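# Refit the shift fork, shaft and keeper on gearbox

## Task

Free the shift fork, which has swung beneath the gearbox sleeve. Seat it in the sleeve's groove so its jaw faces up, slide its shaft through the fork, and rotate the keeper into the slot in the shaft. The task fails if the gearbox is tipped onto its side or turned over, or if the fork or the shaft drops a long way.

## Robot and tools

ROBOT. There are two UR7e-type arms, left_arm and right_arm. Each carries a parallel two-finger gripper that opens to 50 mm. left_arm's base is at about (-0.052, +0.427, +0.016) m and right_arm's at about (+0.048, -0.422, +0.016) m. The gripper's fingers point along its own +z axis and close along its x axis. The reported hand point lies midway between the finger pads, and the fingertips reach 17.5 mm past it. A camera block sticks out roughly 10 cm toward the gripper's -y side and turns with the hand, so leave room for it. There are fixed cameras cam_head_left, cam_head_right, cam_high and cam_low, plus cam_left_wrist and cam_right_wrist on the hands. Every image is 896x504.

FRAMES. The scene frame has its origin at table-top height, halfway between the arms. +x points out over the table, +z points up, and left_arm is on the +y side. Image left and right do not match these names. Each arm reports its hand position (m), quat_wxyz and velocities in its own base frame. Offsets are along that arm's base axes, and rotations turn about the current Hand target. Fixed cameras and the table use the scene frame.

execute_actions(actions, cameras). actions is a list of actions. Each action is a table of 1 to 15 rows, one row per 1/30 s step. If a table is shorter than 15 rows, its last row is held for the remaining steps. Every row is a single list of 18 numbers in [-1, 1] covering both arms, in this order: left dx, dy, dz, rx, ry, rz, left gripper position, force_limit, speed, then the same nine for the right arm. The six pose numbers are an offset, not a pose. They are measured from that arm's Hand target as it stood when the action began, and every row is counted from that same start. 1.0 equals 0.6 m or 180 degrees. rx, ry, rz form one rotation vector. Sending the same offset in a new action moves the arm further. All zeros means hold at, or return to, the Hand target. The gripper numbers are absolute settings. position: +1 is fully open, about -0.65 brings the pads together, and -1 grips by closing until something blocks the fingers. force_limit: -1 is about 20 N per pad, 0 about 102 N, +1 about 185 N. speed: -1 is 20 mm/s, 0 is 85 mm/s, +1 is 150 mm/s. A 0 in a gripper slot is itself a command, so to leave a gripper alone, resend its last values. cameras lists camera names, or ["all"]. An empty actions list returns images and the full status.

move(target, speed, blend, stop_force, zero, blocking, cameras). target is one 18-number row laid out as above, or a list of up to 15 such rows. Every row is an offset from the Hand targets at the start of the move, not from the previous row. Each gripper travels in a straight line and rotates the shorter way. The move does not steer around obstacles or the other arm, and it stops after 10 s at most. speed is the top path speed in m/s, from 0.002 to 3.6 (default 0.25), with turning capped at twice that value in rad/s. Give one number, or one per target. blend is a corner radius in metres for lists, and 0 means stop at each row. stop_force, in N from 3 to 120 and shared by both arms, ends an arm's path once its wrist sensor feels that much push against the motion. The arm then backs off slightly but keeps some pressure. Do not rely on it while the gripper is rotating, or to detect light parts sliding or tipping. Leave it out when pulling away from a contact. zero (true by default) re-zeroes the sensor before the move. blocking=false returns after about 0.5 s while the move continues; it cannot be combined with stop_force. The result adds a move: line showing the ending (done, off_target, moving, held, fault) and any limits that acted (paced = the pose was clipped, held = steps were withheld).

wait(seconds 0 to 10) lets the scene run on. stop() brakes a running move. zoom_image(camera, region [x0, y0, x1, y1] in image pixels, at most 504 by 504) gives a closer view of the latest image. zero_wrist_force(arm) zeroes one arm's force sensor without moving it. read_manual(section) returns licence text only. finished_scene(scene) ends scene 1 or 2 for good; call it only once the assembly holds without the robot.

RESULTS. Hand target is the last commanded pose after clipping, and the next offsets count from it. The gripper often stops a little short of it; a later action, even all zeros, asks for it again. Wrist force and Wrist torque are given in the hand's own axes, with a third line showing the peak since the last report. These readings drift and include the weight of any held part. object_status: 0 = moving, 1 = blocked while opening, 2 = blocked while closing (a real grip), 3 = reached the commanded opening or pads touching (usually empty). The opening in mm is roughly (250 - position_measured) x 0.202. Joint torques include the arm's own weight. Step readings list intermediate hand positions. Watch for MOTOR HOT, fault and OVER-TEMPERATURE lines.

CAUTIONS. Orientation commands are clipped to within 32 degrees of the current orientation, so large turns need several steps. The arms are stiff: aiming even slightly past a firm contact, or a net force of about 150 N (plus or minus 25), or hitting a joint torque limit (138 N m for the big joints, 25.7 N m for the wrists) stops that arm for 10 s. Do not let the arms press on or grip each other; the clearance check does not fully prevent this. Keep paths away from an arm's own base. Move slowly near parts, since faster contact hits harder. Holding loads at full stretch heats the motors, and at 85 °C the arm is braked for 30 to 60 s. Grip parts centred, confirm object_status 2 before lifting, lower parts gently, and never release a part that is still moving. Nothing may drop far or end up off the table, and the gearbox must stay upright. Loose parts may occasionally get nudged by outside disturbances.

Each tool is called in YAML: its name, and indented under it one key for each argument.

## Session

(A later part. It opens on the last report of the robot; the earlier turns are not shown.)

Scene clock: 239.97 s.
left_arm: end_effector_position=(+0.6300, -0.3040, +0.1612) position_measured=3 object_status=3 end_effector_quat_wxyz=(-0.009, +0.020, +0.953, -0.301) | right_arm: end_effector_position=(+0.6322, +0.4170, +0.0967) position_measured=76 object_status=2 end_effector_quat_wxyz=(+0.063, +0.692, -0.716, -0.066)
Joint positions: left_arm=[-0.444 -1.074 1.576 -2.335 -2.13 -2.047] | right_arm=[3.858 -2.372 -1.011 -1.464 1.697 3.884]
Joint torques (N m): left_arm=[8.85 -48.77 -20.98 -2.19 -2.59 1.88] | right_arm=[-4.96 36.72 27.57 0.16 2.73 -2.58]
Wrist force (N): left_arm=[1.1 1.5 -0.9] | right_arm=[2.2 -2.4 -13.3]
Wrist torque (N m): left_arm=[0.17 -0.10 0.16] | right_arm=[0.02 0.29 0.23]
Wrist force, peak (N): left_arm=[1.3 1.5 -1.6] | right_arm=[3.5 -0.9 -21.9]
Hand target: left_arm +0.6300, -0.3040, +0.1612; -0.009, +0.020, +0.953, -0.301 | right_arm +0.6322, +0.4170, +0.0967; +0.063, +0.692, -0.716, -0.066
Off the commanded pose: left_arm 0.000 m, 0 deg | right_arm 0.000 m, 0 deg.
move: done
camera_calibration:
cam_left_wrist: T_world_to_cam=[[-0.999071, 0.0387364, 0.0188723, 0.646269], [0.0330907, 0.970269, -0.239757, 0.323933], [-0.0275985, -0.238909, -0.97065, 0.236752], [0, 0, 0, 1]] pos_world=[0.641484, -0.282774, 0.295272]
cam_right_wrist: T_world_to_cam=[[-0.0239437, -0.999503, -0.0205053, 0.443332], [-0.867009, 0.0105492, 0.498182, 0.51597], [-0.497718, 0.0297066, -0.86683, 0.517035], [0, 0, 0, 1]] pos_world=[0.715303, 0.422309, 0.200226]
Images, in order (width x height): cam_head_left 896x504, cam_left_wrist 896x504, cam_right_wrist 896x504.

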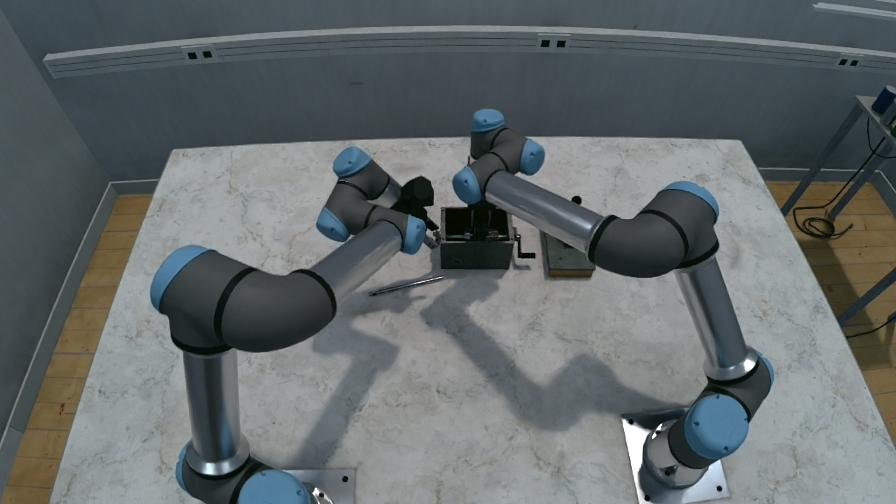

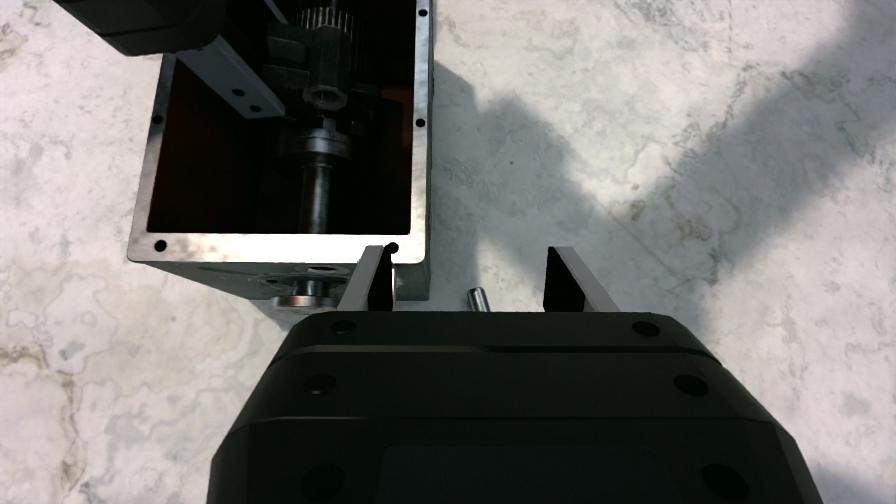

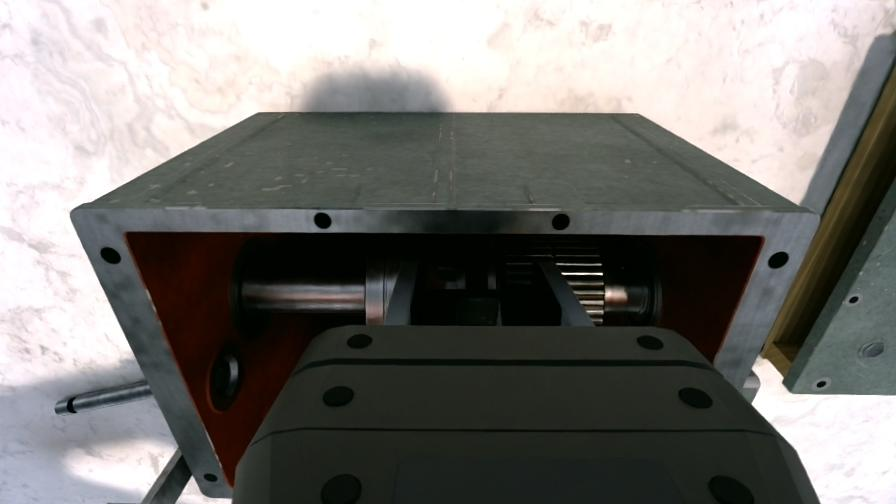

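zoom_image:
  camera: "cam_right_wrist"
  region: [30, 330, 240, 504]

zoom_image:
  camera: "cam_left_wrist"
  region: [180, 220, 520, 315]

zoom_image:
  camera: "cam_head_left"
  region: [350, 190, 560, 310]

Scaled by 2.400 from the camera's 896x504 image, which has a finer 1280x720 frame.

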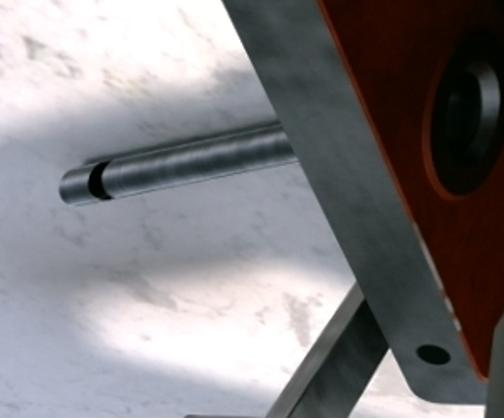

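Scaled by 1.482 from the camera's 896x504 image, which has a finer 1280x720 frame.

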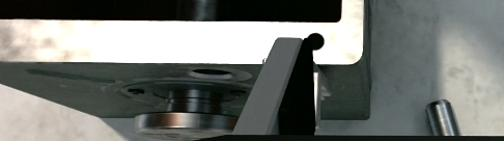

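Scaled by 2.400 from the camera's 896x504 image, which has a finer 1280x720 frame.

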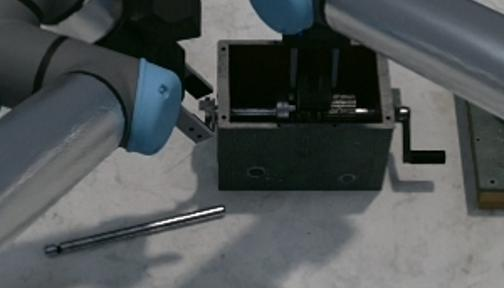

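move:
  target:
    - [0.04,0.14,-0.04,-0.1,0,0,1,-0.5,0.5, 0,0,0.0015,0,0,0,-1,-0.5,-1]
    - [0.095,0.105,-0.1187,-0.2778,0,0,1,-0.5,0.5, 0,0,0.0015,0,0,0,-1,-0.5,-1]
  speed: 0.3
  blend: [0.03,0]
  cameras: ["cam_left_wrist","cam_high"]

Scene clock: 242.90 s.
left_arm: end_effector_position=(+0.6866, -0.2405, +0.0892) position_measured=3 object_status=3 end_effector_quat_wxyz=(-0.009, +0.032, +0.744, -0.667) | right_arm: end_effector_position=(+0.6322, +0.4170, +0.0976) position_measured=76 object_status=2 end_effector_quat_wxyz=(+0.063, +0.692, -0.716, -0.066)
Joint positions: left_arm=[-0.167 -0.474 1.385 -3.269 -2.987 -2.335] | right_arm=[3.858 -2.371 -1.009 -1.466 1.697 3.884]
Joint torques (N m): left_arm=[-0.3 -53.23 -15.66 -3.1 -1.61 -0.65] | right_arm=[-6 69.15 34.08 1.28 -0.87 -2.66]
Wrist force (N): left_arm=[2.0 1.9 0.3] | right_arm=[-1.7 -0.6 2.2]
Wrist torque (N m): left_arm=[0.11 -0.04 0.41] | right_arm=[0.13 0.28 0.25]
Wrist force, peak (N): left_arm=[1.8 4.2 0.2] | right_arm=[1.9 -2.5 -13.2]
Hand target: left_arm +0.6866, -0.2405, +0.0892; -0.009, +0.032, +0.744, -0.667 (not the last commanded pose) | right_arm +0.6322, +0.4170, +0.0976; +0.063, +0.692, -0.716, -0.066
Tool commands: left_gripper/position=+1.0 left_gripper/force_limit=-0.498039 left_gripper/speed=+0.498039 right_gripper/position=-1.0 right_gripper/force_limit=-0.5 right_gripper/speed=-1.0
Off the commanded pose: left_arm 0.001 m, 2 deg | right_arm 0.000 m, 0 deg.
FORCE FAULT: contact force on the left arm reached its limit, and that arm stopped. The contact can be on any part of that arm, not only on its tool. That arm's remaining commands of this call were not run. That arm is still stopped at the end of this call. That arm stays stopped for about 10 more seconds. Until then a move that you send moves the other arm only, and its call returns only when the move has ended. Once the stop has ended, the next robot result says so. If the stop ends while you think or write, that arm runs what you send next, counted from a new Hand target: where the arm stands when the stop ends. While its stop runs, that arm takes no new command, but its gripper still runs the gripper command that each later call begins with. Until it ends, the stop uses up actions while you think or wait. An arm that is not stopped still takes commands.
move: fault (left_arm)
camera_calibration:
cam_left_wrist: T_world_to_cam=[[-0.997571, 0.0679719, -0.0152449, 0.710716], [0.0447917, 0.458281, -0.887678, 0.169841], [-0.0533507, -0.886204, -0.460213, -0.000038883], [0, 0, 0, 1]] pos_world=[0.70138, -0.126178, 0.161581]
Images, in order (width x height): cam_high 896x504, cam_left_wrist 896x504.

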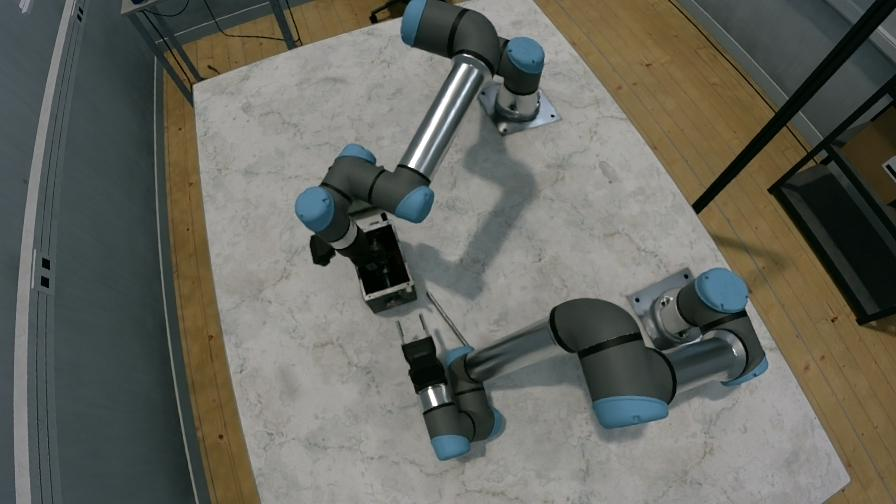

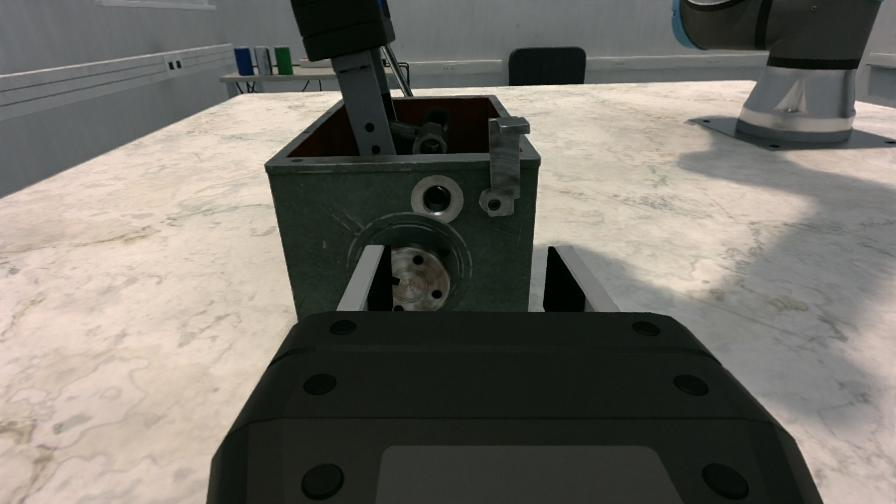

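zoom_image:
  camera: "cam_left_wrist"
  region: [260, 80, 560, 330]

Scaled by 1.680 from the camera's 896x504 image, which has a finer 1280x720 frame.

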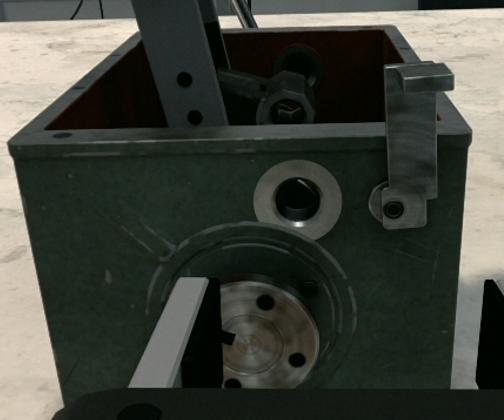

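wait:
  seconds: 9
  cameras: ["cam_left_wrist"]

Scene clock: 252.83 s.
left_arm: end_effector_position=(+0.6866, -0.2405, +0.0892) position_measured=3 object_status=3 end_effector_quat_wxyz=(-0.009, +0.032, +0.744, -0.667) | right_arm: end_effector_position=(+0.6322, +0.4170, +0.0976) position_measured=76 object_status=2 end_effector_quat_wxyz=(+0.063, +0.692, -0.716, -0.066)
Joint positions: left_arm=[-0.167 -0.474 1.385 -3.269 -2.987 -2.335] | right_arm=[3.858 -2.371 -1.009 -1.466 1.697 3.884]
Joint torques (N m): left_arm=[-0.7 -52.81 -15.69 -3.03 -1.72 -0.73] | right_arm=[-6.05 69.07 33.81 1.85 -1.05 -2.49]
Wrist force (N): left_arm=[1.8 2.3 0.2] | right_arm=[-1.5 -0.7 2.0]
Wrist torque (N m): left_arm=[0.18 -0.01 0.42] | right_arm=[0.11 0.26 0.25]
Wrist force, peak (N): left_arm=[2.1 2.6 0.1] | right_arm=[-1.8 -0.6 2.3]
Hand target: left_arm +0.6866, -0.2405, +0.0892; -0.009, +0.032, +0.744, -0.667 (not the last commanded pose) | right_arm +0.6322, +0.4170, +0.0976; +0.063, +0.692, -0.716, -0.066
Tool commands: left_gripper/position=+1.0 left_gripper/force_limit=-0.498039 left_gripper/speed=+0.498039 right_gripper/position=-1.0 right_gripper/force_limit=-0.5 right_gripper/speed=-1.0
Off the commanded pose: left_arm 0.001 m, 2 deg | right_arm 0.000 m, 0 deg.
FORCE FAULT, CONTINUED: the left arm's stop, for the force fault that an earlier result reported, is over. The rest of the stop counts as 20 of the actions that you can send in this scene. That arm's target is now where it stood when the stop ended, not its last command. That arm accepts commands again.
wait: 9.00 s; at rest from the start
camera_calibration:
cam_left_wrist: T_world_to_cam=[[-0.997571, 0.0679719, -0.0152449, 0.710716], [0.0447917, 0.458281, -0.887678, 0.169841], [-0.0533507, -0.886204, -0.460213, -0.000038883], [0, 0, 0, 1]] pos_world=[0.70138, -0.126178, 0.161581]
Images, in order (width x height): cam_left_wrist 896x504.

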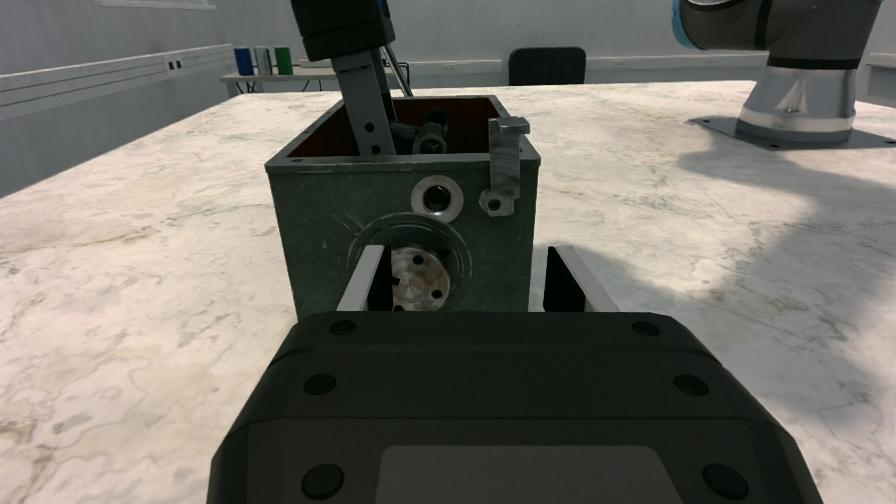

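zoom_image:
  camera: "cam_left_wrist"
  region: [390, 90, 550, 230]

Scaled by 3.150 from the camera's 896x504 image, which has a finer 1280x720 frame.

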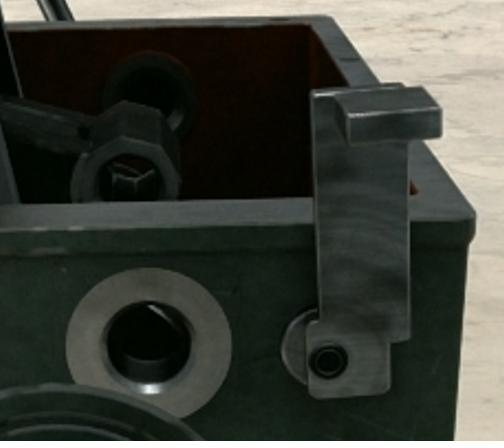

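zoom_image:
  camera: "cam_left_wrist"
  region: [400, 96, 470, 166]

Scaled by 7.200 from the camera's 896x504 image, which has a finer 1280x720 frame.

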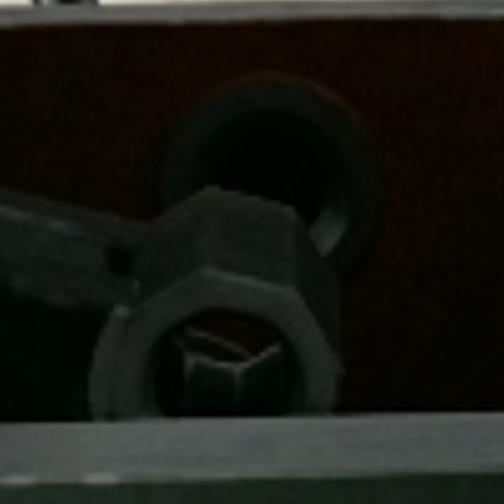

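move:
  target:
    - [0.0057,0.0675,0.2183,0,0,0,1,-0.5,0.5, -0.0079,0.0002,0.0065,-0.0005,-0.0167,0,-1,-0.5,-1]
    - [0.0057,0.0675,0.2183,-0.025,-0.4865,-0.1125,1,-0.5,0.5, -0.0079,0.0002,0.0065,-0.0005,-0.0167,0,-1,-0.5,-1]
    - [0.0057,0.0340,0.1,-0.05,-0.973,-0.225,1,-0.5,0.5, -0.0079,0.0002,0.0065,-0.0005,-0.0167,0,-1,-0.5,-1]
  speed: [0.3,0.5,0.5]
  blend: [0.02,0.02,0]
  cameras: ["cam_left_wrist","cam_right_wrist"]

Scene clock: 259.00 s.
left_arm: end_effector_position=(+0.6900, -0.2002, +0.2202) position_measured=3 object_status=3 end_effector_quat_wxyz=(+0.314, +0.369, +0.632, -0.605) | right_arm: end_effector_position=(+0.6274, +0.4171, +0.1015) position_measured=76 object_status=2 end_effector_quat_wxyz=(+0.045, +0.694, -0.717, -0.048)
Joint positions: left_arm=[-0.108 -0.704 1.436 -2.991 -3.051 -1.254] | right_arm=[3.874 -2.328 -1.081 -1.397 1.663 3.904]
Joint torques (N m): left_arm=[4.66 -43.07 -27.08 -4.16 -3.37 -2.07] | right_arm=[8.61 68.21 15.81 3.49 -1.12 2.23]
Wrist force (N): left_arm=[2.8 0.7 -0.2] | right_arm=[-1.4 -1.4 1.5]
Wrist torque (N m): left_arm=[0.03 -0.10 0.33] | right_arm=[0.23 0.24 0.16]
Wrist force, peak (N): left_arm=[2.4 4.8 1.4] | right_arm=[-1.6 -2.2 1.4]
Hand target: left_arm +0.6901, -0.2002, +0.2201; +0.314, +0.369, +0.632, -0.605 (not the last commanded pose) | right_arm +0.6274, +0.4171, +0.1015; +0.045, +0.694, -0.717, -0.048
Off the commanded pose: left_arm 0.074 m, 125 deg | right_arm 0.000 m, 0 deg.
led back after a hold (left arm): the arm was led back toward your command in small steps, so it may still be short of it.
move: held (left_arm; a check stopped the path); path passed 1 of 3 targets; limits=held
pose unreachable (left arm): on one or more control steps of this call, first in action 0 (counted from 0), this arm could not follow its commanded pose, so it was not sent that pose on those steps. It may still have moved: this result reports where it is.
cause: moving toward the commanded pose would bring two parts of the arm too close to each other (its gripper and another part of the arm, with joints 4 (wrist 1) to 6 (wrist 3) between them, 11 mm apart when it was first held).
camera_calibration:
cam_left_wrist: T_world_to_cam=[[-0.541401, 0.0949509, -0.835386, 0.584621], [0.802162, 0.35595, -0.479412, -0.365531], [0.251835, -0.929669, -0.268878, -0.165191], [0, 0, 0, 1]] pos_world=[0.651331, -0.078973, 0.268728]
cam_right_wrist: T_world_to_cam=[[-0.0228368, -0.999536, -0.0201693, 0.442734], [-0.891927, 0.0112567, 0.452039, 0.529508], [-0.451603, 0.0283127, -0.89177, 0.4931], [0, 0, 0, 1]] pos_world=[0.705078, 0.422607, 0.209303]
Images, in order (width x height): cam_left_wrist 896x504, cam_right_wrist 896x504.

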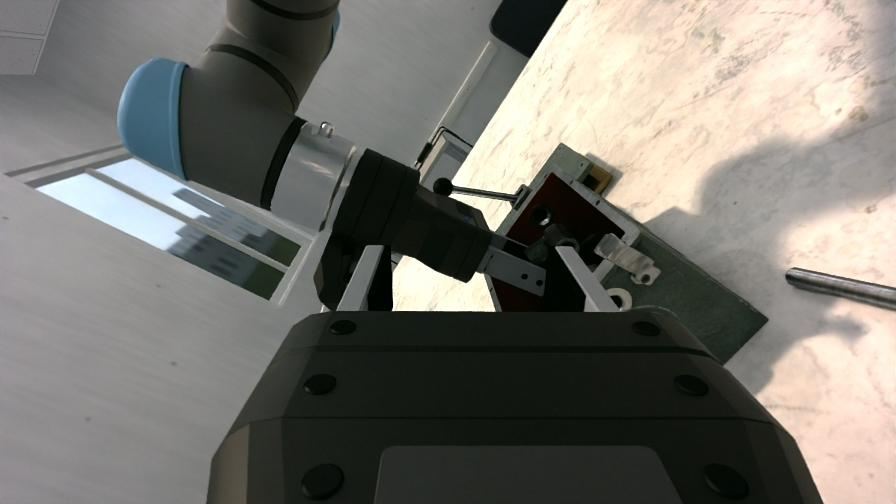

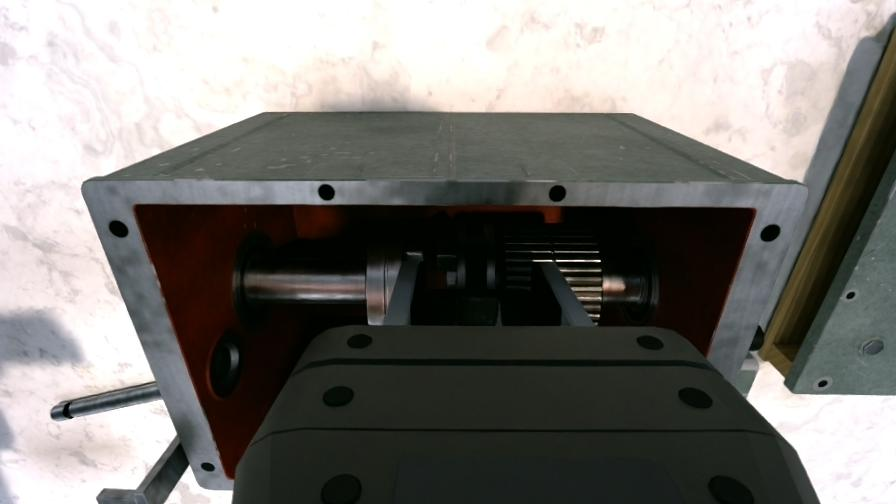

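move:
  target:
    - [0,0,0,0.1357,0.3041,0.0909,1,-0.5,0.5, 0,0,0,0,0,0,-1,-0.5,-1]
    - [0,-0.1333,-0.19,0.1357,0.3041,0.0909,1,-0.5,0.5, 0,0,0,0,0,0,-1,-0.5,-1]
  speed: [0.5,0.25]
  blend: [0.02,0]
  cameras: ["cam_left_wrist"]

Scene clock: 261.80 s.
left_arm: end_effector_position=(+0.6901, -0.2801, +0.1062) position_measured=3 object_status=3 end_effector_quat_wxyz=(-0.011, +0.018, +0.857, -0.515) | right_arm: end_effector_position=(+0.6274, +0.4171, +0.1015) position_measured=76 object_status=2 end_effector_quat_wxyz=(+0.045, +0.694, -0.717, -0.048)
Joint positions: left_arm=[-0.265 -0.759 1.503 -2.708 -2.609 -2.019] | right_arm=[3.874 -2.328 -1.081 -1.397 1.663 3.904]
Joint torques (N m): left_arm=[-10.45 -41.99 -27.66 -5.07 -0.54 -2.27] | right_arm=[8.53 66.34 17 3.73 -1.01 2.38]
Wrist force (N): left_arm=[1.3 1.6 -0.9] | right_arm=[-1.2 -1.4 1.3]
Wrist torque (N m): left_arm=[0.13 -0.03 0.44] | right_arm=[0.23 0.21 0.16]
Wrist force, peak (N): left_arm=[1.4 3.2 1.7] | right_arm=[-1.3 -1.7 1.7]
Hand target: left_arm +0.6901, -0.2801, +0.1061; -0.011, +0.018, +0.857, -0.515 | right_arm +0.6274, +0.4171, +0.1015; +0.045, +0.694, -0.717, -0.048
Off the commanded pose: left_arm 0.000 m, 0 deg | right_arm 0.000 m, 0 deg.
move: done
camera_calibration:
cam_left_wrist: T_world_to_cam=[[-0.998885, 0.0446839, 0.0152025, 0.708286], [0.0238421, 0.755663, -0.654527, 0.275977], [-0.0407348, -0.653435, -0.755886, 0.0607977], [0, 0, 0, 1]] pos_world=[0.703393, -0.200468, 0.215823]
Images, in order (width x height): cam_left_wrist 896x504.

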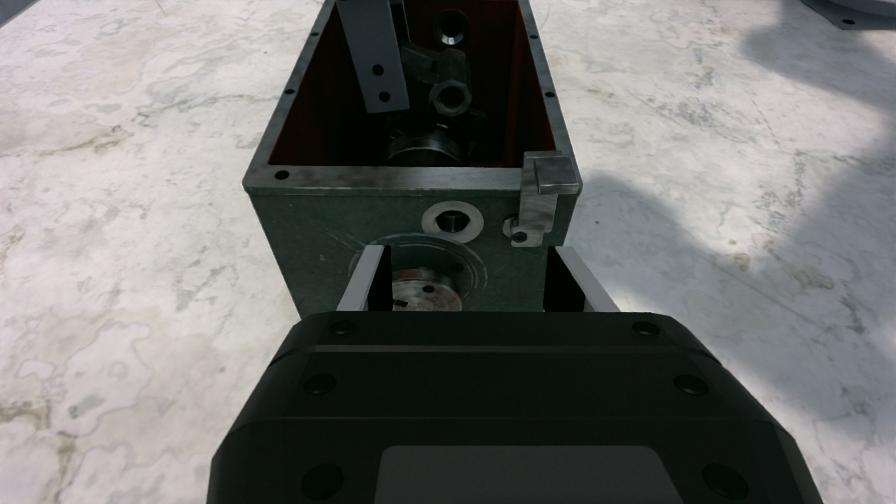

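zoom_image:
  camera: "cam_left_wrist"
  region: [400, 0, 510, 130]

zoom_image:
  camera: "cam_left_wrist"
  region: [400, 140, 600, 260]

Scaled by 3.877 from the camera's 896x504 image, which has a finer 1280x720 frame.

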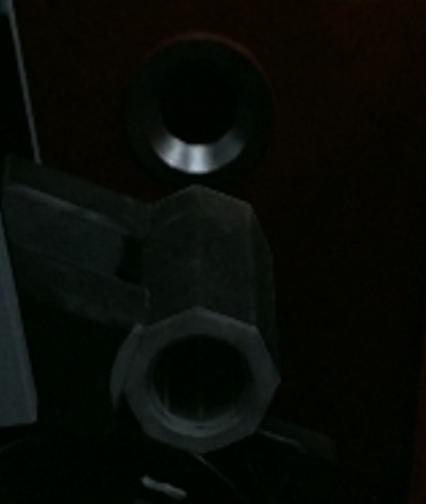

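Scaled by 2.520 from the camera's 896x504 image, which has a finer 1280x720 frame.

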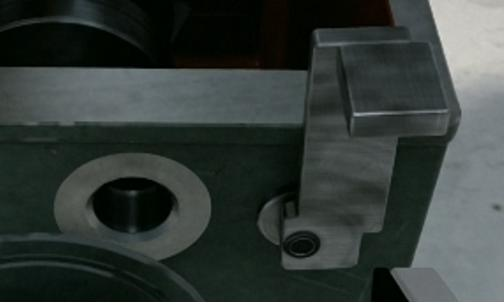

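move:
  target:
    - [0,0.08,0.06,0.03,0.003,0.007,1,-0.5,0.5, 0,0,0,0,0,0,-1,-0.5,-1]
    - [-0.2113,0.2020,0.0067,0.3438,0.0320,0.0775,1,-0.5,0.5, 0,0,0,0,0,0,-1,-0.5,-1]
  speed: 0.35
  blend: [0.03,0]
  cameras: ["cam_left_wrist"]

Scene clock: 265.63 s.
left_arm: end_effector_position=(+0.5633, -0.1589, +0.1102) position_measured=3 object_status=3 end_effector_quat_wxyz=(+0.000, -0.114, +0.994, -0.001) | right_arm: end_effector_position=(+0.6274, +0.4171, +0.1015) position_measured=76 object_status=2 end_effector_quat_wxyz=(+0.045, +0.694, -0.717, -0.048)
Joint positions: left_arm=[-0.504 -1.257 1.785 -2.099 -1.572 -2.303] | right_arm=[3.874 -2.328 -1.081 -1.397 1.663 3.904]
Joint torques (N m): left_arm=[-10.03 -43.6 -12.91 -1.74 1.39 -2.36] | right_arm=[8.66 65.81 16.78 3.36 -1.21 2.55]
Wrist force (N): left_arm=[0.3 -0.8 -1.5] | right_arm=[-1.2 -1.6 1.4]
Wrist torque (N m): left_arm=[-0.12 -0.04 0.05] | right_arm=[0.21 0.20 0.16]
Wrist force, peak (N): left_arm=[1.3 2.3 2.5] | right_arm=[-1.5 -1.8 1.6]
Hand target: left_arm +0.5633, -0.1589, +0.1102; +0.000, -0.114, +0.994, -0.001 | right_arm +0.6274, +0.4171, +0.1015; +0.045, +0.694, -0.717, -0.048
Off the commanded pose: left_arm 0.000 m, 0 deg | right_arm 0.000 m, 0 deg.
move: done
camera_calibration:
cam_left_wrist: T_world_to_cam=[[-0.971199, -0.238097, 0.00911665, 0.516327], [-0.218981, 0.907, 0.359721, 0.239123], [-0.0939172, 0.347364, -0.933015, 0.346396], [0, 0, 0, 1]] pos_world=[0.586352, -0.214274, 0.232468]
Images, in order (width x height): cam_left_wrist 896x504.

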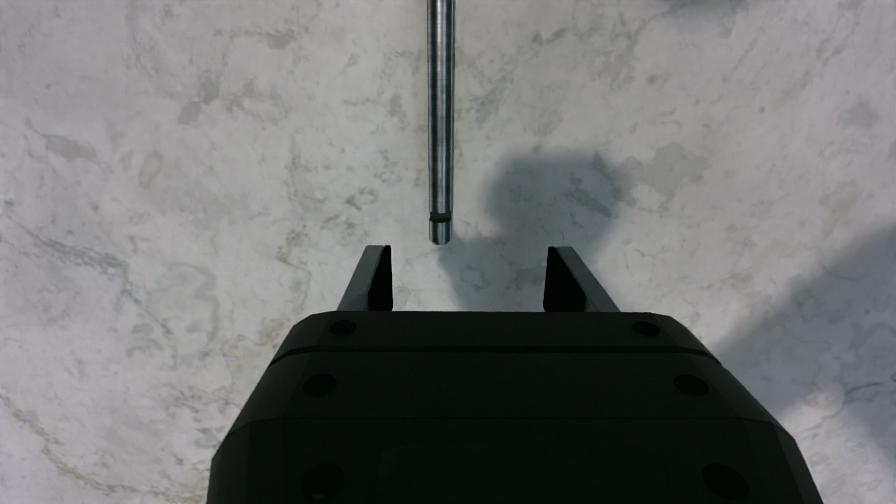

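zoom_image:
  camera: "cam_left_wrist"
  region: [400, 180, 480, 260]

zoom_image:
  camera: "cam_left_wrist"
  region: [400, 0, 480, 80]

Scaled by 6.300 from the camera's 896x504 image, which has a finer 1280x720 frame.

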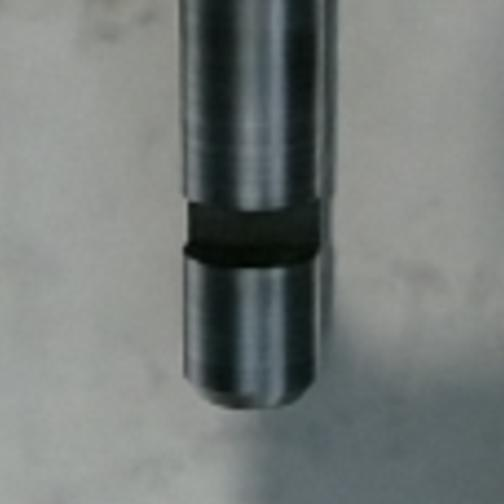

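Scaled by 6.300 from the camera's 896x504 image, which has a finer 1280x720 frame.

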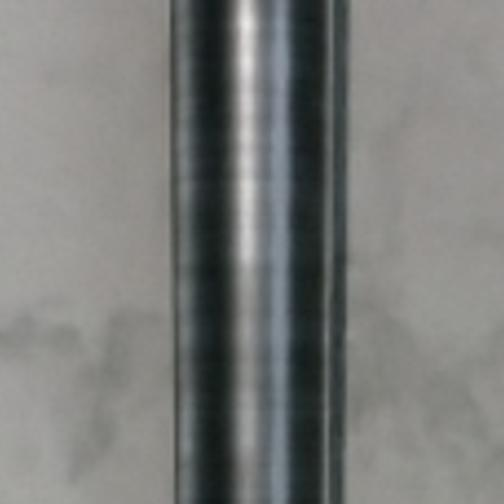

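move:
  target:
    - [0.0183,0.0015,-0.14,0,0,0.0026,1,-0.3,0.5, 0,0,0,0,0,0,-1,-0.5,-1]
  speed: 0.2
  cameras: ["cam_left_wrist"]

Scene clock: 267.73 s.
left_arm: end_effector_position=(+0.5742, -0.1580, +0.0262) position_measured=3 object_status=3 end_effector_quat_wxyz=(+0.000, -0.118, +0.993, -0.001) | right_arm: end_effector_position=(+0.6274, +0.4171, +0.1015) position_measured=76 object_status=2 end_effector_quat_wxyz=(+0.045, +0.694, -0.717, -0.048)
Joint positions: left_arm=[-0.494 -1.117 1.839 -2.293 -1.572 -2.3] | right_arm=[3.874 -2.328 -1.081 -1.397 1.663 3.904]
Joint torques (N m): left_arm=[8.76 -30.98 -19.4 -4.83 1.22 1.98] | right_arm=[8.03 67.56 15.53 3.64 -1.12 2.31]
Wrist force (N): left_arm=[-0.4 -0.8 -1.6] | right_arm=[-1.2 -1.6 1.3]
Wrist torque (N m): left_arm=[-0.15 0.07 -0.08] | right_arm=[0.20 0.20 0.16]
Wrist force, peak (N): left_arm=[0.2 -1.3 -3.7] | right_arm=[-1.2 -1.8 1.7]
Hand target: left_arm +0.5743, -0.1580, +0.0262; +0.000, -0.118, +0.993, -0.001 | right_arm +0.6274, +0.4171, +0.1015; +0.045, +0.694, -0.717, -0.048
Off the commanded pose: left_arm 0.000 m, 0 deg | right_arm 0.000 m, 0 deg.
move: done
camera_calibration:
cam_left_wrist: T_world_to_cam=[[-0.96922, -0.246025, 0.00916856, 0.525534], [-0.226348, 0.905115, 0.359907, 0.274802], [-0.0968448, 0.346754, -0.932943, 0.270317], [0, 0, 0, 1]] pos_world=[0.597738, -0.213167, 0.148468]
Images, in order (width x height): cam_left_wrist 896x504.

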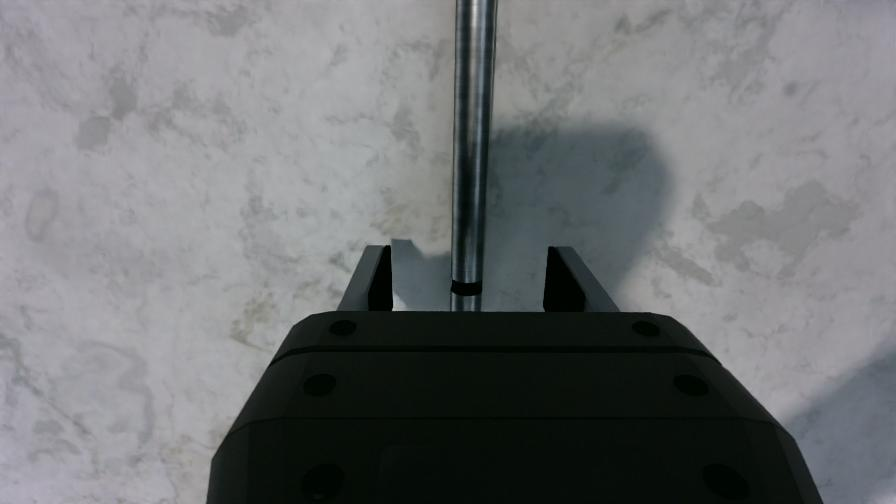

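move:
  target:
    - [-0.0015,-0.0004,-0.0375,0,0,0,1,-0.3,0.5, 0,0,0,0,0,0,-1,-0.5,-1]
  speed: 0.06
  stop_force: 8
  cameras: ["cam_left_wrist"]

Scene clock: 269.53 s.
left_arm: end_effector_position=(+0.5734, -0.1583, +0.0037) position_measured=3 object_status=3 end_effector_quat_wxyz=(+0.000, -0.118, +0.993, -0.001) | right_arm: end_effector_position=(+0.6274, +0.4171, +0.1015) position_measured=76 object_status=2 end_effector_quat_wxyz=(+0.045, +0.694, -0.717, -0.048)
Joint positions: left_arm=[-0.495 -1.081 1.857 -2.348 -1.572 -2.301] | right_arm=[3.874 -2.328 -1.081 -1.397 1.663 3.904]
Joint torques (N m): left_arm=[-10.21 -30.43 -9.72 -4.75 0.68 -2.14] | right_arm=[7.37 68.37 15.68 3.46 -0.89 2.35]
Wrist force (N): left_arm=[-0.1 -1.0 -1.7] | right_arm=[-1.2 -1.7 1.6]
Wrist torque (N m): left_arm=[-0.19 -0.01 -0.01] | right_arm=[0.18 0.20 0.16]
Wrist force, peak (N): left_arm=[-0.3 -0.9 -2.5] | right_arm=[-1.6 -1.6 1.6]
Hand target: left_arm +0.5734, -0.1583, +0.0037; +0.000, -0.118, +0.993, -0.001 | right_arm +0.6274, +0.4171, +0.1015; +0.045, +0.694, -0.717, -0.048
Off the commanded pose: left_arm 0.000 m, 0 deg | right_arm 0.000 m, 0 deg.
move: done
camera_calibration:
cam_left_wrist: T_world_to_cam=[[-0.969227, -0.245999, 0.00910061, 0.524812], [-0.226362, 0.905167, 0.359768, 0.283004], [-0.0967402, 0.346637, -0.932997, 0.249261], [0, 0, 0, 1]] pos_world=[0.596837, -0.213466, 0.125968]
Images, in order (width x height): cam_left_wrist 896x504.

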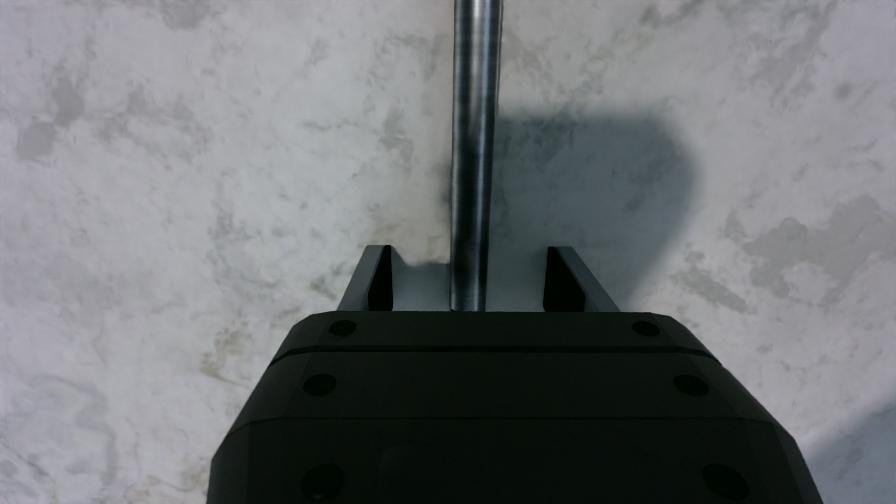

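zoom_image:
  camera: "cam_left_wrist"
  region: [360, 200, 580, 315]

Scaled by 2.291 from the camera's 896x504 image, which has a finer 1280x720 frame.

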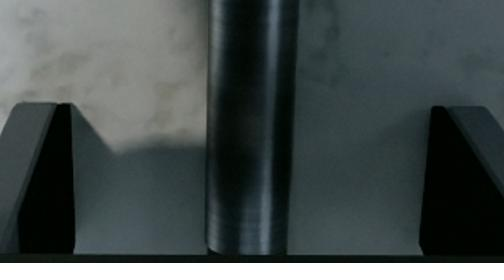

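move:
  target:
    - [0,0,0,0,0,0,-0.1,-0.3,0.0, 0,0,0,0,0,0,-1,-0.5,-1]
  cameras: []

wait:
  seconds: 0.6
  cameras: ["cam_left_wrist"]

Scene clock: 270.30 s.
left_arm: end_effector_position=(+0.5734, -0.1583, +0.0037) position_measured=167 object_status=3 end_effector_quat_wxyz=(+0.000, -0.118, +0.993, -0.001) | right_arm: end_effector_position=(+0.6274, +0.4171, +0.1015) position_measured=76 object_status=2 end_effector_quat_wxyz=(+0.045, +0.694, -0.717, -0.048)
Joint positions: left_arm=[-0.495 -1.081 1.857 -2.348 -1.572 -2.301] | right_arm=[3.874 -2.328 -1.081 -1.397 1.663 3.904]
Joint torques (N m): left_arm=[-10.57 -30.97 -9.24 -4.61 0.53 -2.16] | right_arm=[7.92 66.11 16.02 3.51 -0.82 2.41]
Wrist force (N): left_arm=[0.0 -0.8 -1.5] | right_arm=[-1.3 -1.6 1.2]
Wrist torque (N m): left_arm=[-0.17 -0.04 -0.02] | right_arm=[0.21 0.22 0.16]
Wrist force, peak (N): left_arm=[-0.3 -1.1 -1.8] | right_arm=[-1.3 -1.7 1.8]
Hand target: left_arm +0.5734, -0.1583, +0.0037; +0.000, -0.118, +0.993, -0.001 | right_arm +0.6274, +0.4171, +0.1015; +0.045, +0.694, -0.717, -0.048
Off the commanded pose: left_arm 0.000 m, 0 deg | right_arm 0.000 m, 0 deg.
move: done
No camera images: "cameras" was empty.

Scene clock: 270.90 s.
left_arm: end_effector_position=(+0.5734, -0.1583, +0.0037) position_measured=167 object_status=3 end_effector_quat_wxyz=(+0.000, -0.118, +0.993, -0.001) | right_arm: end_effector_position=(+0.6274, +0.4171, +0.1015) position_measured=76 object_status=2 end_effector_quat_wxyz=(+0.045, +0.694, -0.717, -0.048)
Joint positions: left_arm=[-0.495 -1.081 1.857 -2.348 -1.572 -2.301] | right_arm=[3.874 -2.328 -1.081 -1.397 1.663 3.904]
Joint torques (N m): left_arm=[-10.06 -30.7 -9.8 -4.41 0.37 -2.17] | right_arm=[8.69 66.45 16.63 3.61 -0.55 2.35]
Wrist force (N): left_arm=[-0.3 -1.0 -1.6] | right_arm=[-1.4 -1.6 1.5]
Wrist torque (N m): left_arm=[-0.19 0.02 -0.01] | right_arm=[0.20 0.23 0.16]
Wrist force, peak (N): left_arm=[0.0 -0.8 -2.1] | right_arm=[-1.5 -1.5 1.6]
Hand target: left_arm +0.5734, -0.1583, +0.0037; +0.000, -0.118, +0.993, -0.001 | right_arm +0.6274, +0.4171, +0.1015; +0.045, +0.694, -0.717, -0.048
Tool commands: left_gripper/position=-0.1 left_gripper/force_limit=-0.3 left_gripper/speed=+0.0 right_gripper/position=-1.0 right_gripper/force_limit=-0.5 right_gripper/speed=-1.0
Off the commanded pose: left_arm 0.000 m, 0 deg | right_arm 0.000 m, 0 deg.
wait: 0.60 s; at rest by 0.17 s
camera_calibration:
cam_left_wrist: T_world_to_cam=[[-0.969227, -0.245999, 0.00910061, 0.524812], [-0.226362, 0.905167, 0.359768, 0.283004], [-0.0967402, 0.346637, -0.932997, 0.249261], [0, 0, 0, 1]] pos_world=[0.596837, -0.213466, 0.125968]
Images, in order (width x height): cam_left_wrist 896x504.

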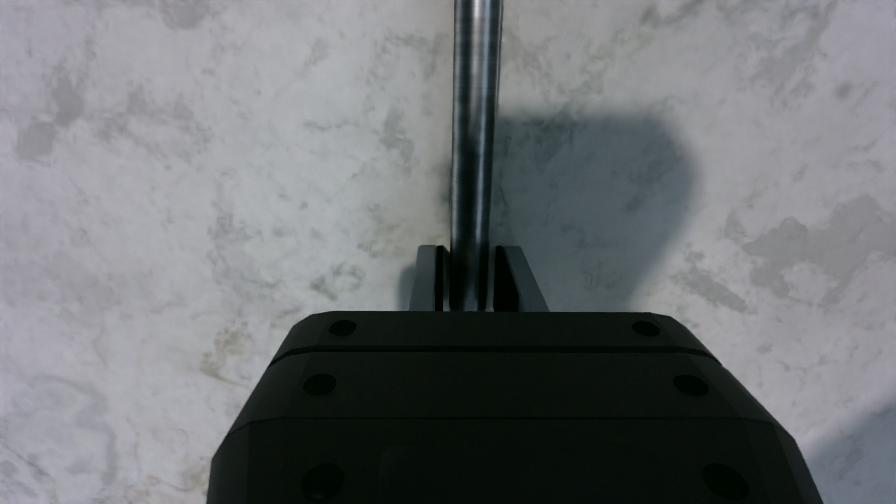

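move:
  target:
    - [0,0,0,0,0,0,-1,-0.3,-1, 0,0,0,0,0,0,-1,-0.5,-1]
  cameras: []

wait:
  seconds: 0.5
  cameras: ["cam_left_wrist"]

Scene clock: 271.50 s.
left_arm: end_effector_position=(+0.5734, -0.1583, +0.0037) position_measured=198 object_status=2 end_effector_quat_wxyz=(+0.000, -0.118, +0.993, -0.001) | right_arm: end_effector_position=(+0.6274, +0.4171, +0.1015) position_measured=76 object_status=2 end_effector_quat_wxyz=(+0.045, +0.694, -0.717, -0.048)
Joint positions: left_arm=[-0.495 -1.081 1.857 -2.348 -1.572 -2.301] | right_arm=[3.874 -2.328 -1.081 -1.397 1.663 3.904]
Joint torques (N m): left_arm=[-10.18 -30.4 -9.87 -4.29 0.33 -2.1] | right_arm=[8.32 65.63 16.96 3.77 -0.82 2.59]
Wrist force (N): left_arm=[0.0 -0.6 -2.0] | right_arm=[-1.2 -1.5 1.6]
Wrist torque (N m): left_arm=[-0.13 0.00 -0.01] | right_arm=[0.22 0.19 0.16]
Wrist force, peak (N): left_arm=[0.0 -1.0 -2.1] | right_arm=[-1.5 -1.4 1.8]
Hand target: left_arm +0.5734, -0.1583, +0.0037; +0.000, -0.118, +0.993, -0.001 | right_arm +0.6274, +0.4171, +0.1015; +0.045, +0.694, -0.717, -0.048
Off the commanded pose: left_arm 0.000 m, 0 deg | right_arm 0.000 m, 0 deg.
move: done
No camera images: "cameras" was empty.

Scene clock: 272.00 s.
left_arm: end_effector_position=(+0.5734, -0.1583, +0.0037) position_measured=198 object_status=2 end_effector_quat_wxyz=(+0.000, -0.118, +0.993, -0.001) | right_arm: end_effector_position=(+0.6274, +0.4171, +0.1015) position_measured=76 object_status=2 end_effector_quat_wxyz=(+0.045, +0.694, -0.717, -0.048)
Joint positions: left_arm=[-0.495 -1.081 1.857 -2.348 -1.572 -2.301] | right_arm=[3.874 -2.328 -1.081 -1.397 1.663 3.904]
Joint torques (N m): left_arm=[-9.83 -31.12 -9.93 -4.18 0.22 -2.19] | right_arm=[8.83 65.11 16.79 3.38 -0.81 2.4]
Wrist force (N): left_arm=[-0.1 -1.0 -2.2] | right_arm=[-1.4 -1.6 1.5]
Wrist torque (N m): left_arm=[-0.19 0.00 -0.01] | right_arm=[0.21 0.24 0.16]
Wrist force, peak (N): left_arm=[-0.1 -1.0 -2.2] | right_arm=[-1.6 -1.6 1.7]
Hand target: left_arm +0.5734, -0.1583, +0.0037; +0.000, -0.118, +0.993, -0.001 | right_arm +0.6274, +0.4171, +0.1015; +0.045, +0.694, -0.717, -0.048
Tool commands: left_gripper/position=-1.0 left_gripper/force_limit=-0.3 left_gripper/speed=-1.0 right_gripper/position=-1.0 right_gripper/force_limit=-0.5 right_gripper/speed=-1.0
Off the commanded pose: left_arm 0.000 m, 0 deg | right_arm 0.000 m, 0 deg.
wait: 0.50 s; at rest by 0.17 s
camera_calibration:
cam_left_wrist: T_world_to_cam=[[-0.969227, -0.245999, 0.00910061, 0.524812], [-0.226362, 0.905167, 0.359768, 0.283004], [-0.0967402, 0.346637, -0.932997, 0.249261], [0, 0, 0, 1]] pos_world=[0.596837, -0.213466, 0.125968]
Images, in order (width x height): cam_left_wrist 896x504.

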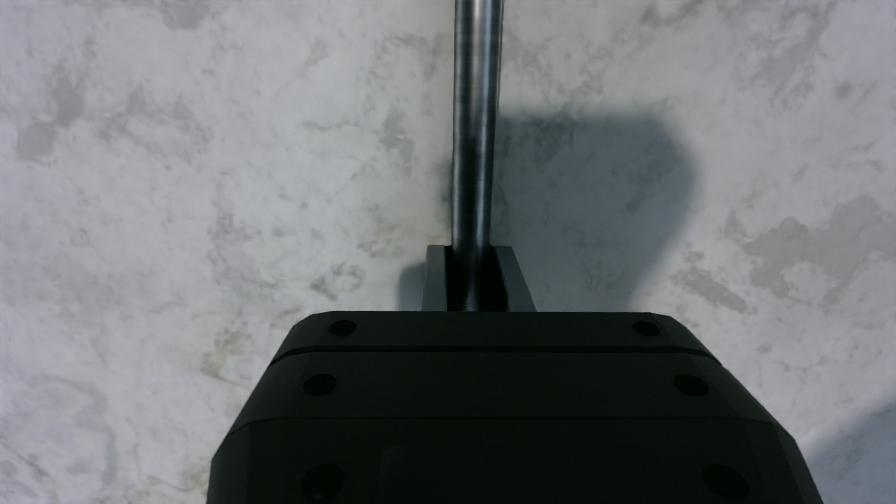

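move:
  target:
    - [0,0.0167,0.25,0,0,0,-1,-0.3,-1, 0,0,0,0,0,0,-1,-0.5,-1]
    - [0.2168,0.1055,0.2772,0,0,-0.0904,-1,-0.3,-1, 0,0,0,0,0,0,-1,-0.5,-1]
    - [0.2145,0.0708,0.1663,0,0,-0.0904,-1,-0.3,-1, 0,0,0,0,0,0,-1,-0.5,-1]
  speed: [0.2,0.3,0.15]
  blend: [0.03,0.02,0]
  cameras: ["cam_left_wrist","cam_right_wrist","cam_high","cam_head_left"]

Scene clock: 276.00 s.
left_arm: end_effector_position=(+0.7021, -0.1158, +0.1035) position_measured=198 object_status=2 end_effector_quat_wxyz=(+0.000, +0.024, +1.000, -0.001) | right_arm: end_effector_position=(+0.6274, +0.4171, +0.1015) position_measured=76 object_status=2 end_effector_quat_wxyz=(+0.045, +0.694, -0.717, -0.048)
Joint positions: left_arm=[-0.351 -0.977 1.375 -1.969 -1.572 -1.874] | right_arm=[3.874 -2.328 -1.081 -1.397 1.663 3.904]
Joint torques (N m): left_arm=[-10.3 -39.5 -14.21 -4.62 1.25 -2.29] | right_arm=[7.09 66.25 17.46 3.53 -0.61 2.55]
Wrist force (N): left_arm=[0.1 -0.8 -1.1] | right_arm=[-1.1 -1.5 1.5]
Wrist torque (N m): left_arm=[-0.12 -0.01 0.04] | right_arm=[0.22 0.18 0.16]
Wrist force, peak (N): left_arm=[-2.8 0.4 -1.9] | right_arm=[-1.5 -1.7 1.7]
Hand target: left_arm +0.7021, -0.1158, +0.1034; +0.000, +0.024, +1.000, -0.001 | right_arm +0.6274, +0.4171, +0.1015; +0.045, +0.694, -0.717, -0.048
Off the commanded pose: left_arm 0.000 m, 0 deg | right_arm 0.000 m, 0 deg.
move: done
camera_calibration:
cam_left_wrist: T_world_to_cam=[[-0.999333, 0.0353529, 0.00912276, 0.712776], [0.0362672, 0.932347, 0.35974, 0.0565333], [0.00421229, 0.359831, -0.933008, 0.270746], [0, 0, 0, 1]] pos_world=[0.70911, -0.17533, 0.225768]
cam_right_wrist: T_world_to_cam=[[-0.0228368, -0.999536, -0.0201693, 0.442734], [-0.891927, 0.0112567, 0.452039, 0.529508], [-0.451603, 0.0283127, -0.89177, 0.4931], [0, 0, 0, 1]] pos_world=[0.705078, 0.422607, 0.209303]
Images, in order (width x height): cam_head_left 896x504, cam_high 896x504, cam_left_wrist 896x504, cam_right_wrist 896x504.

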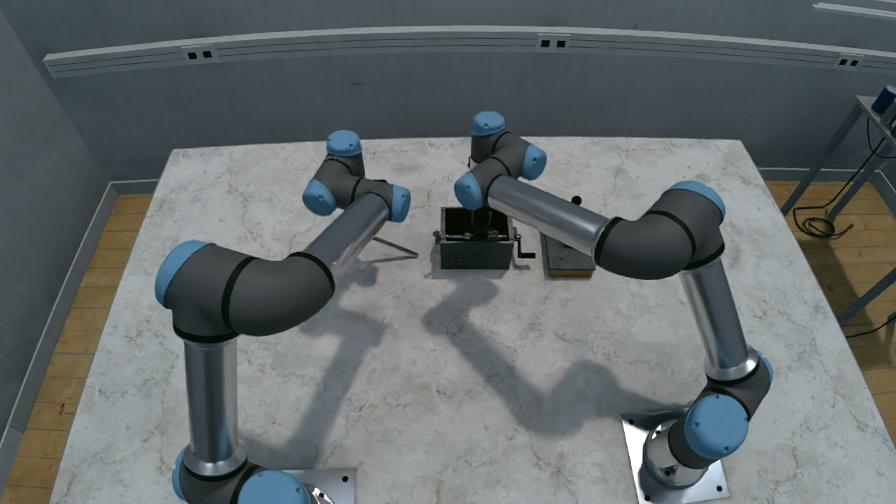

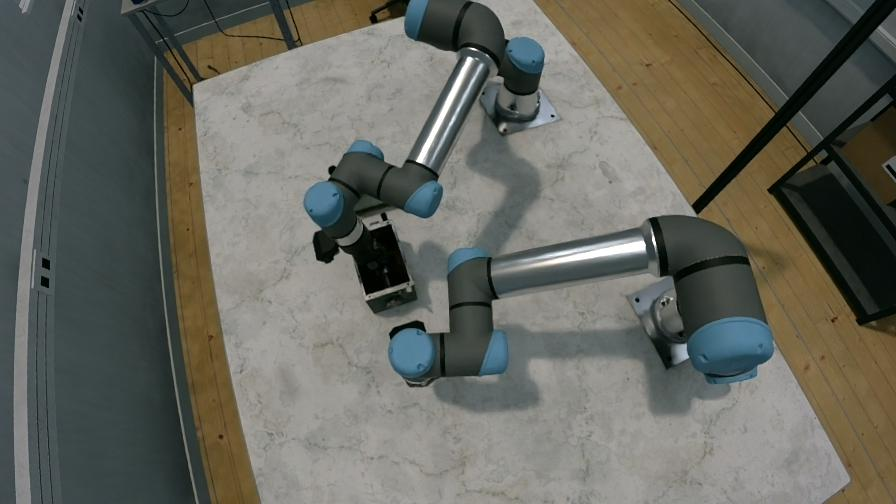

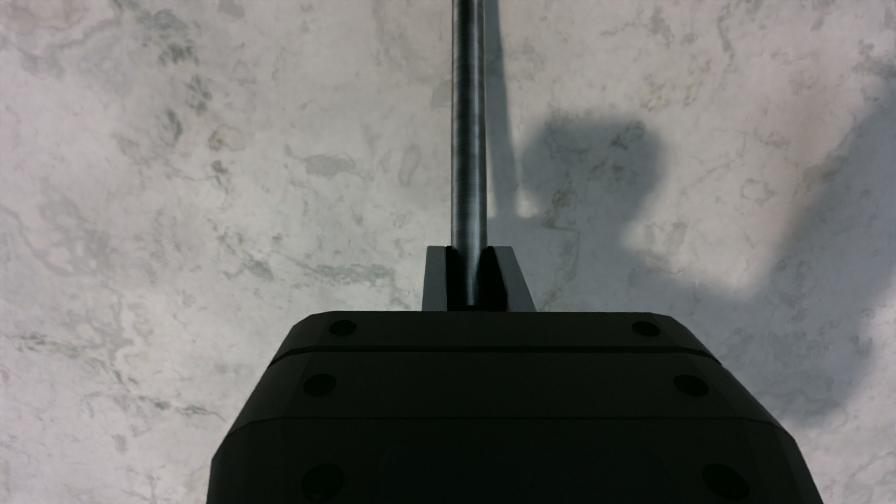

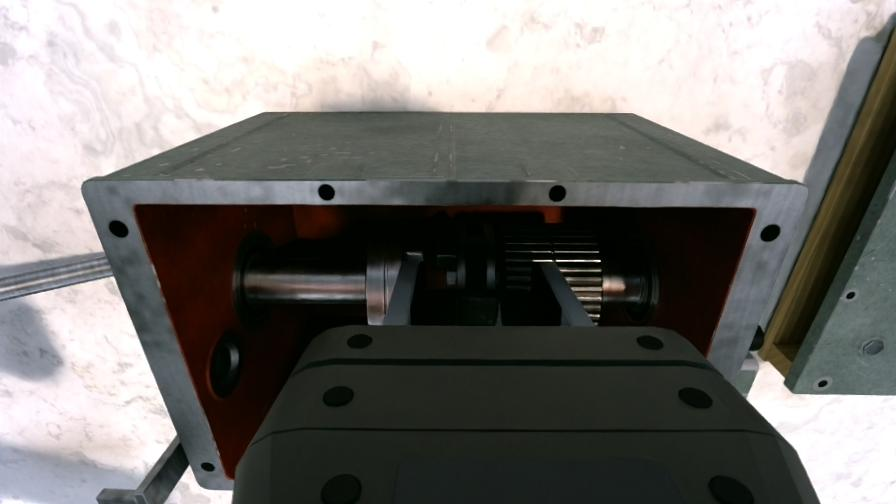

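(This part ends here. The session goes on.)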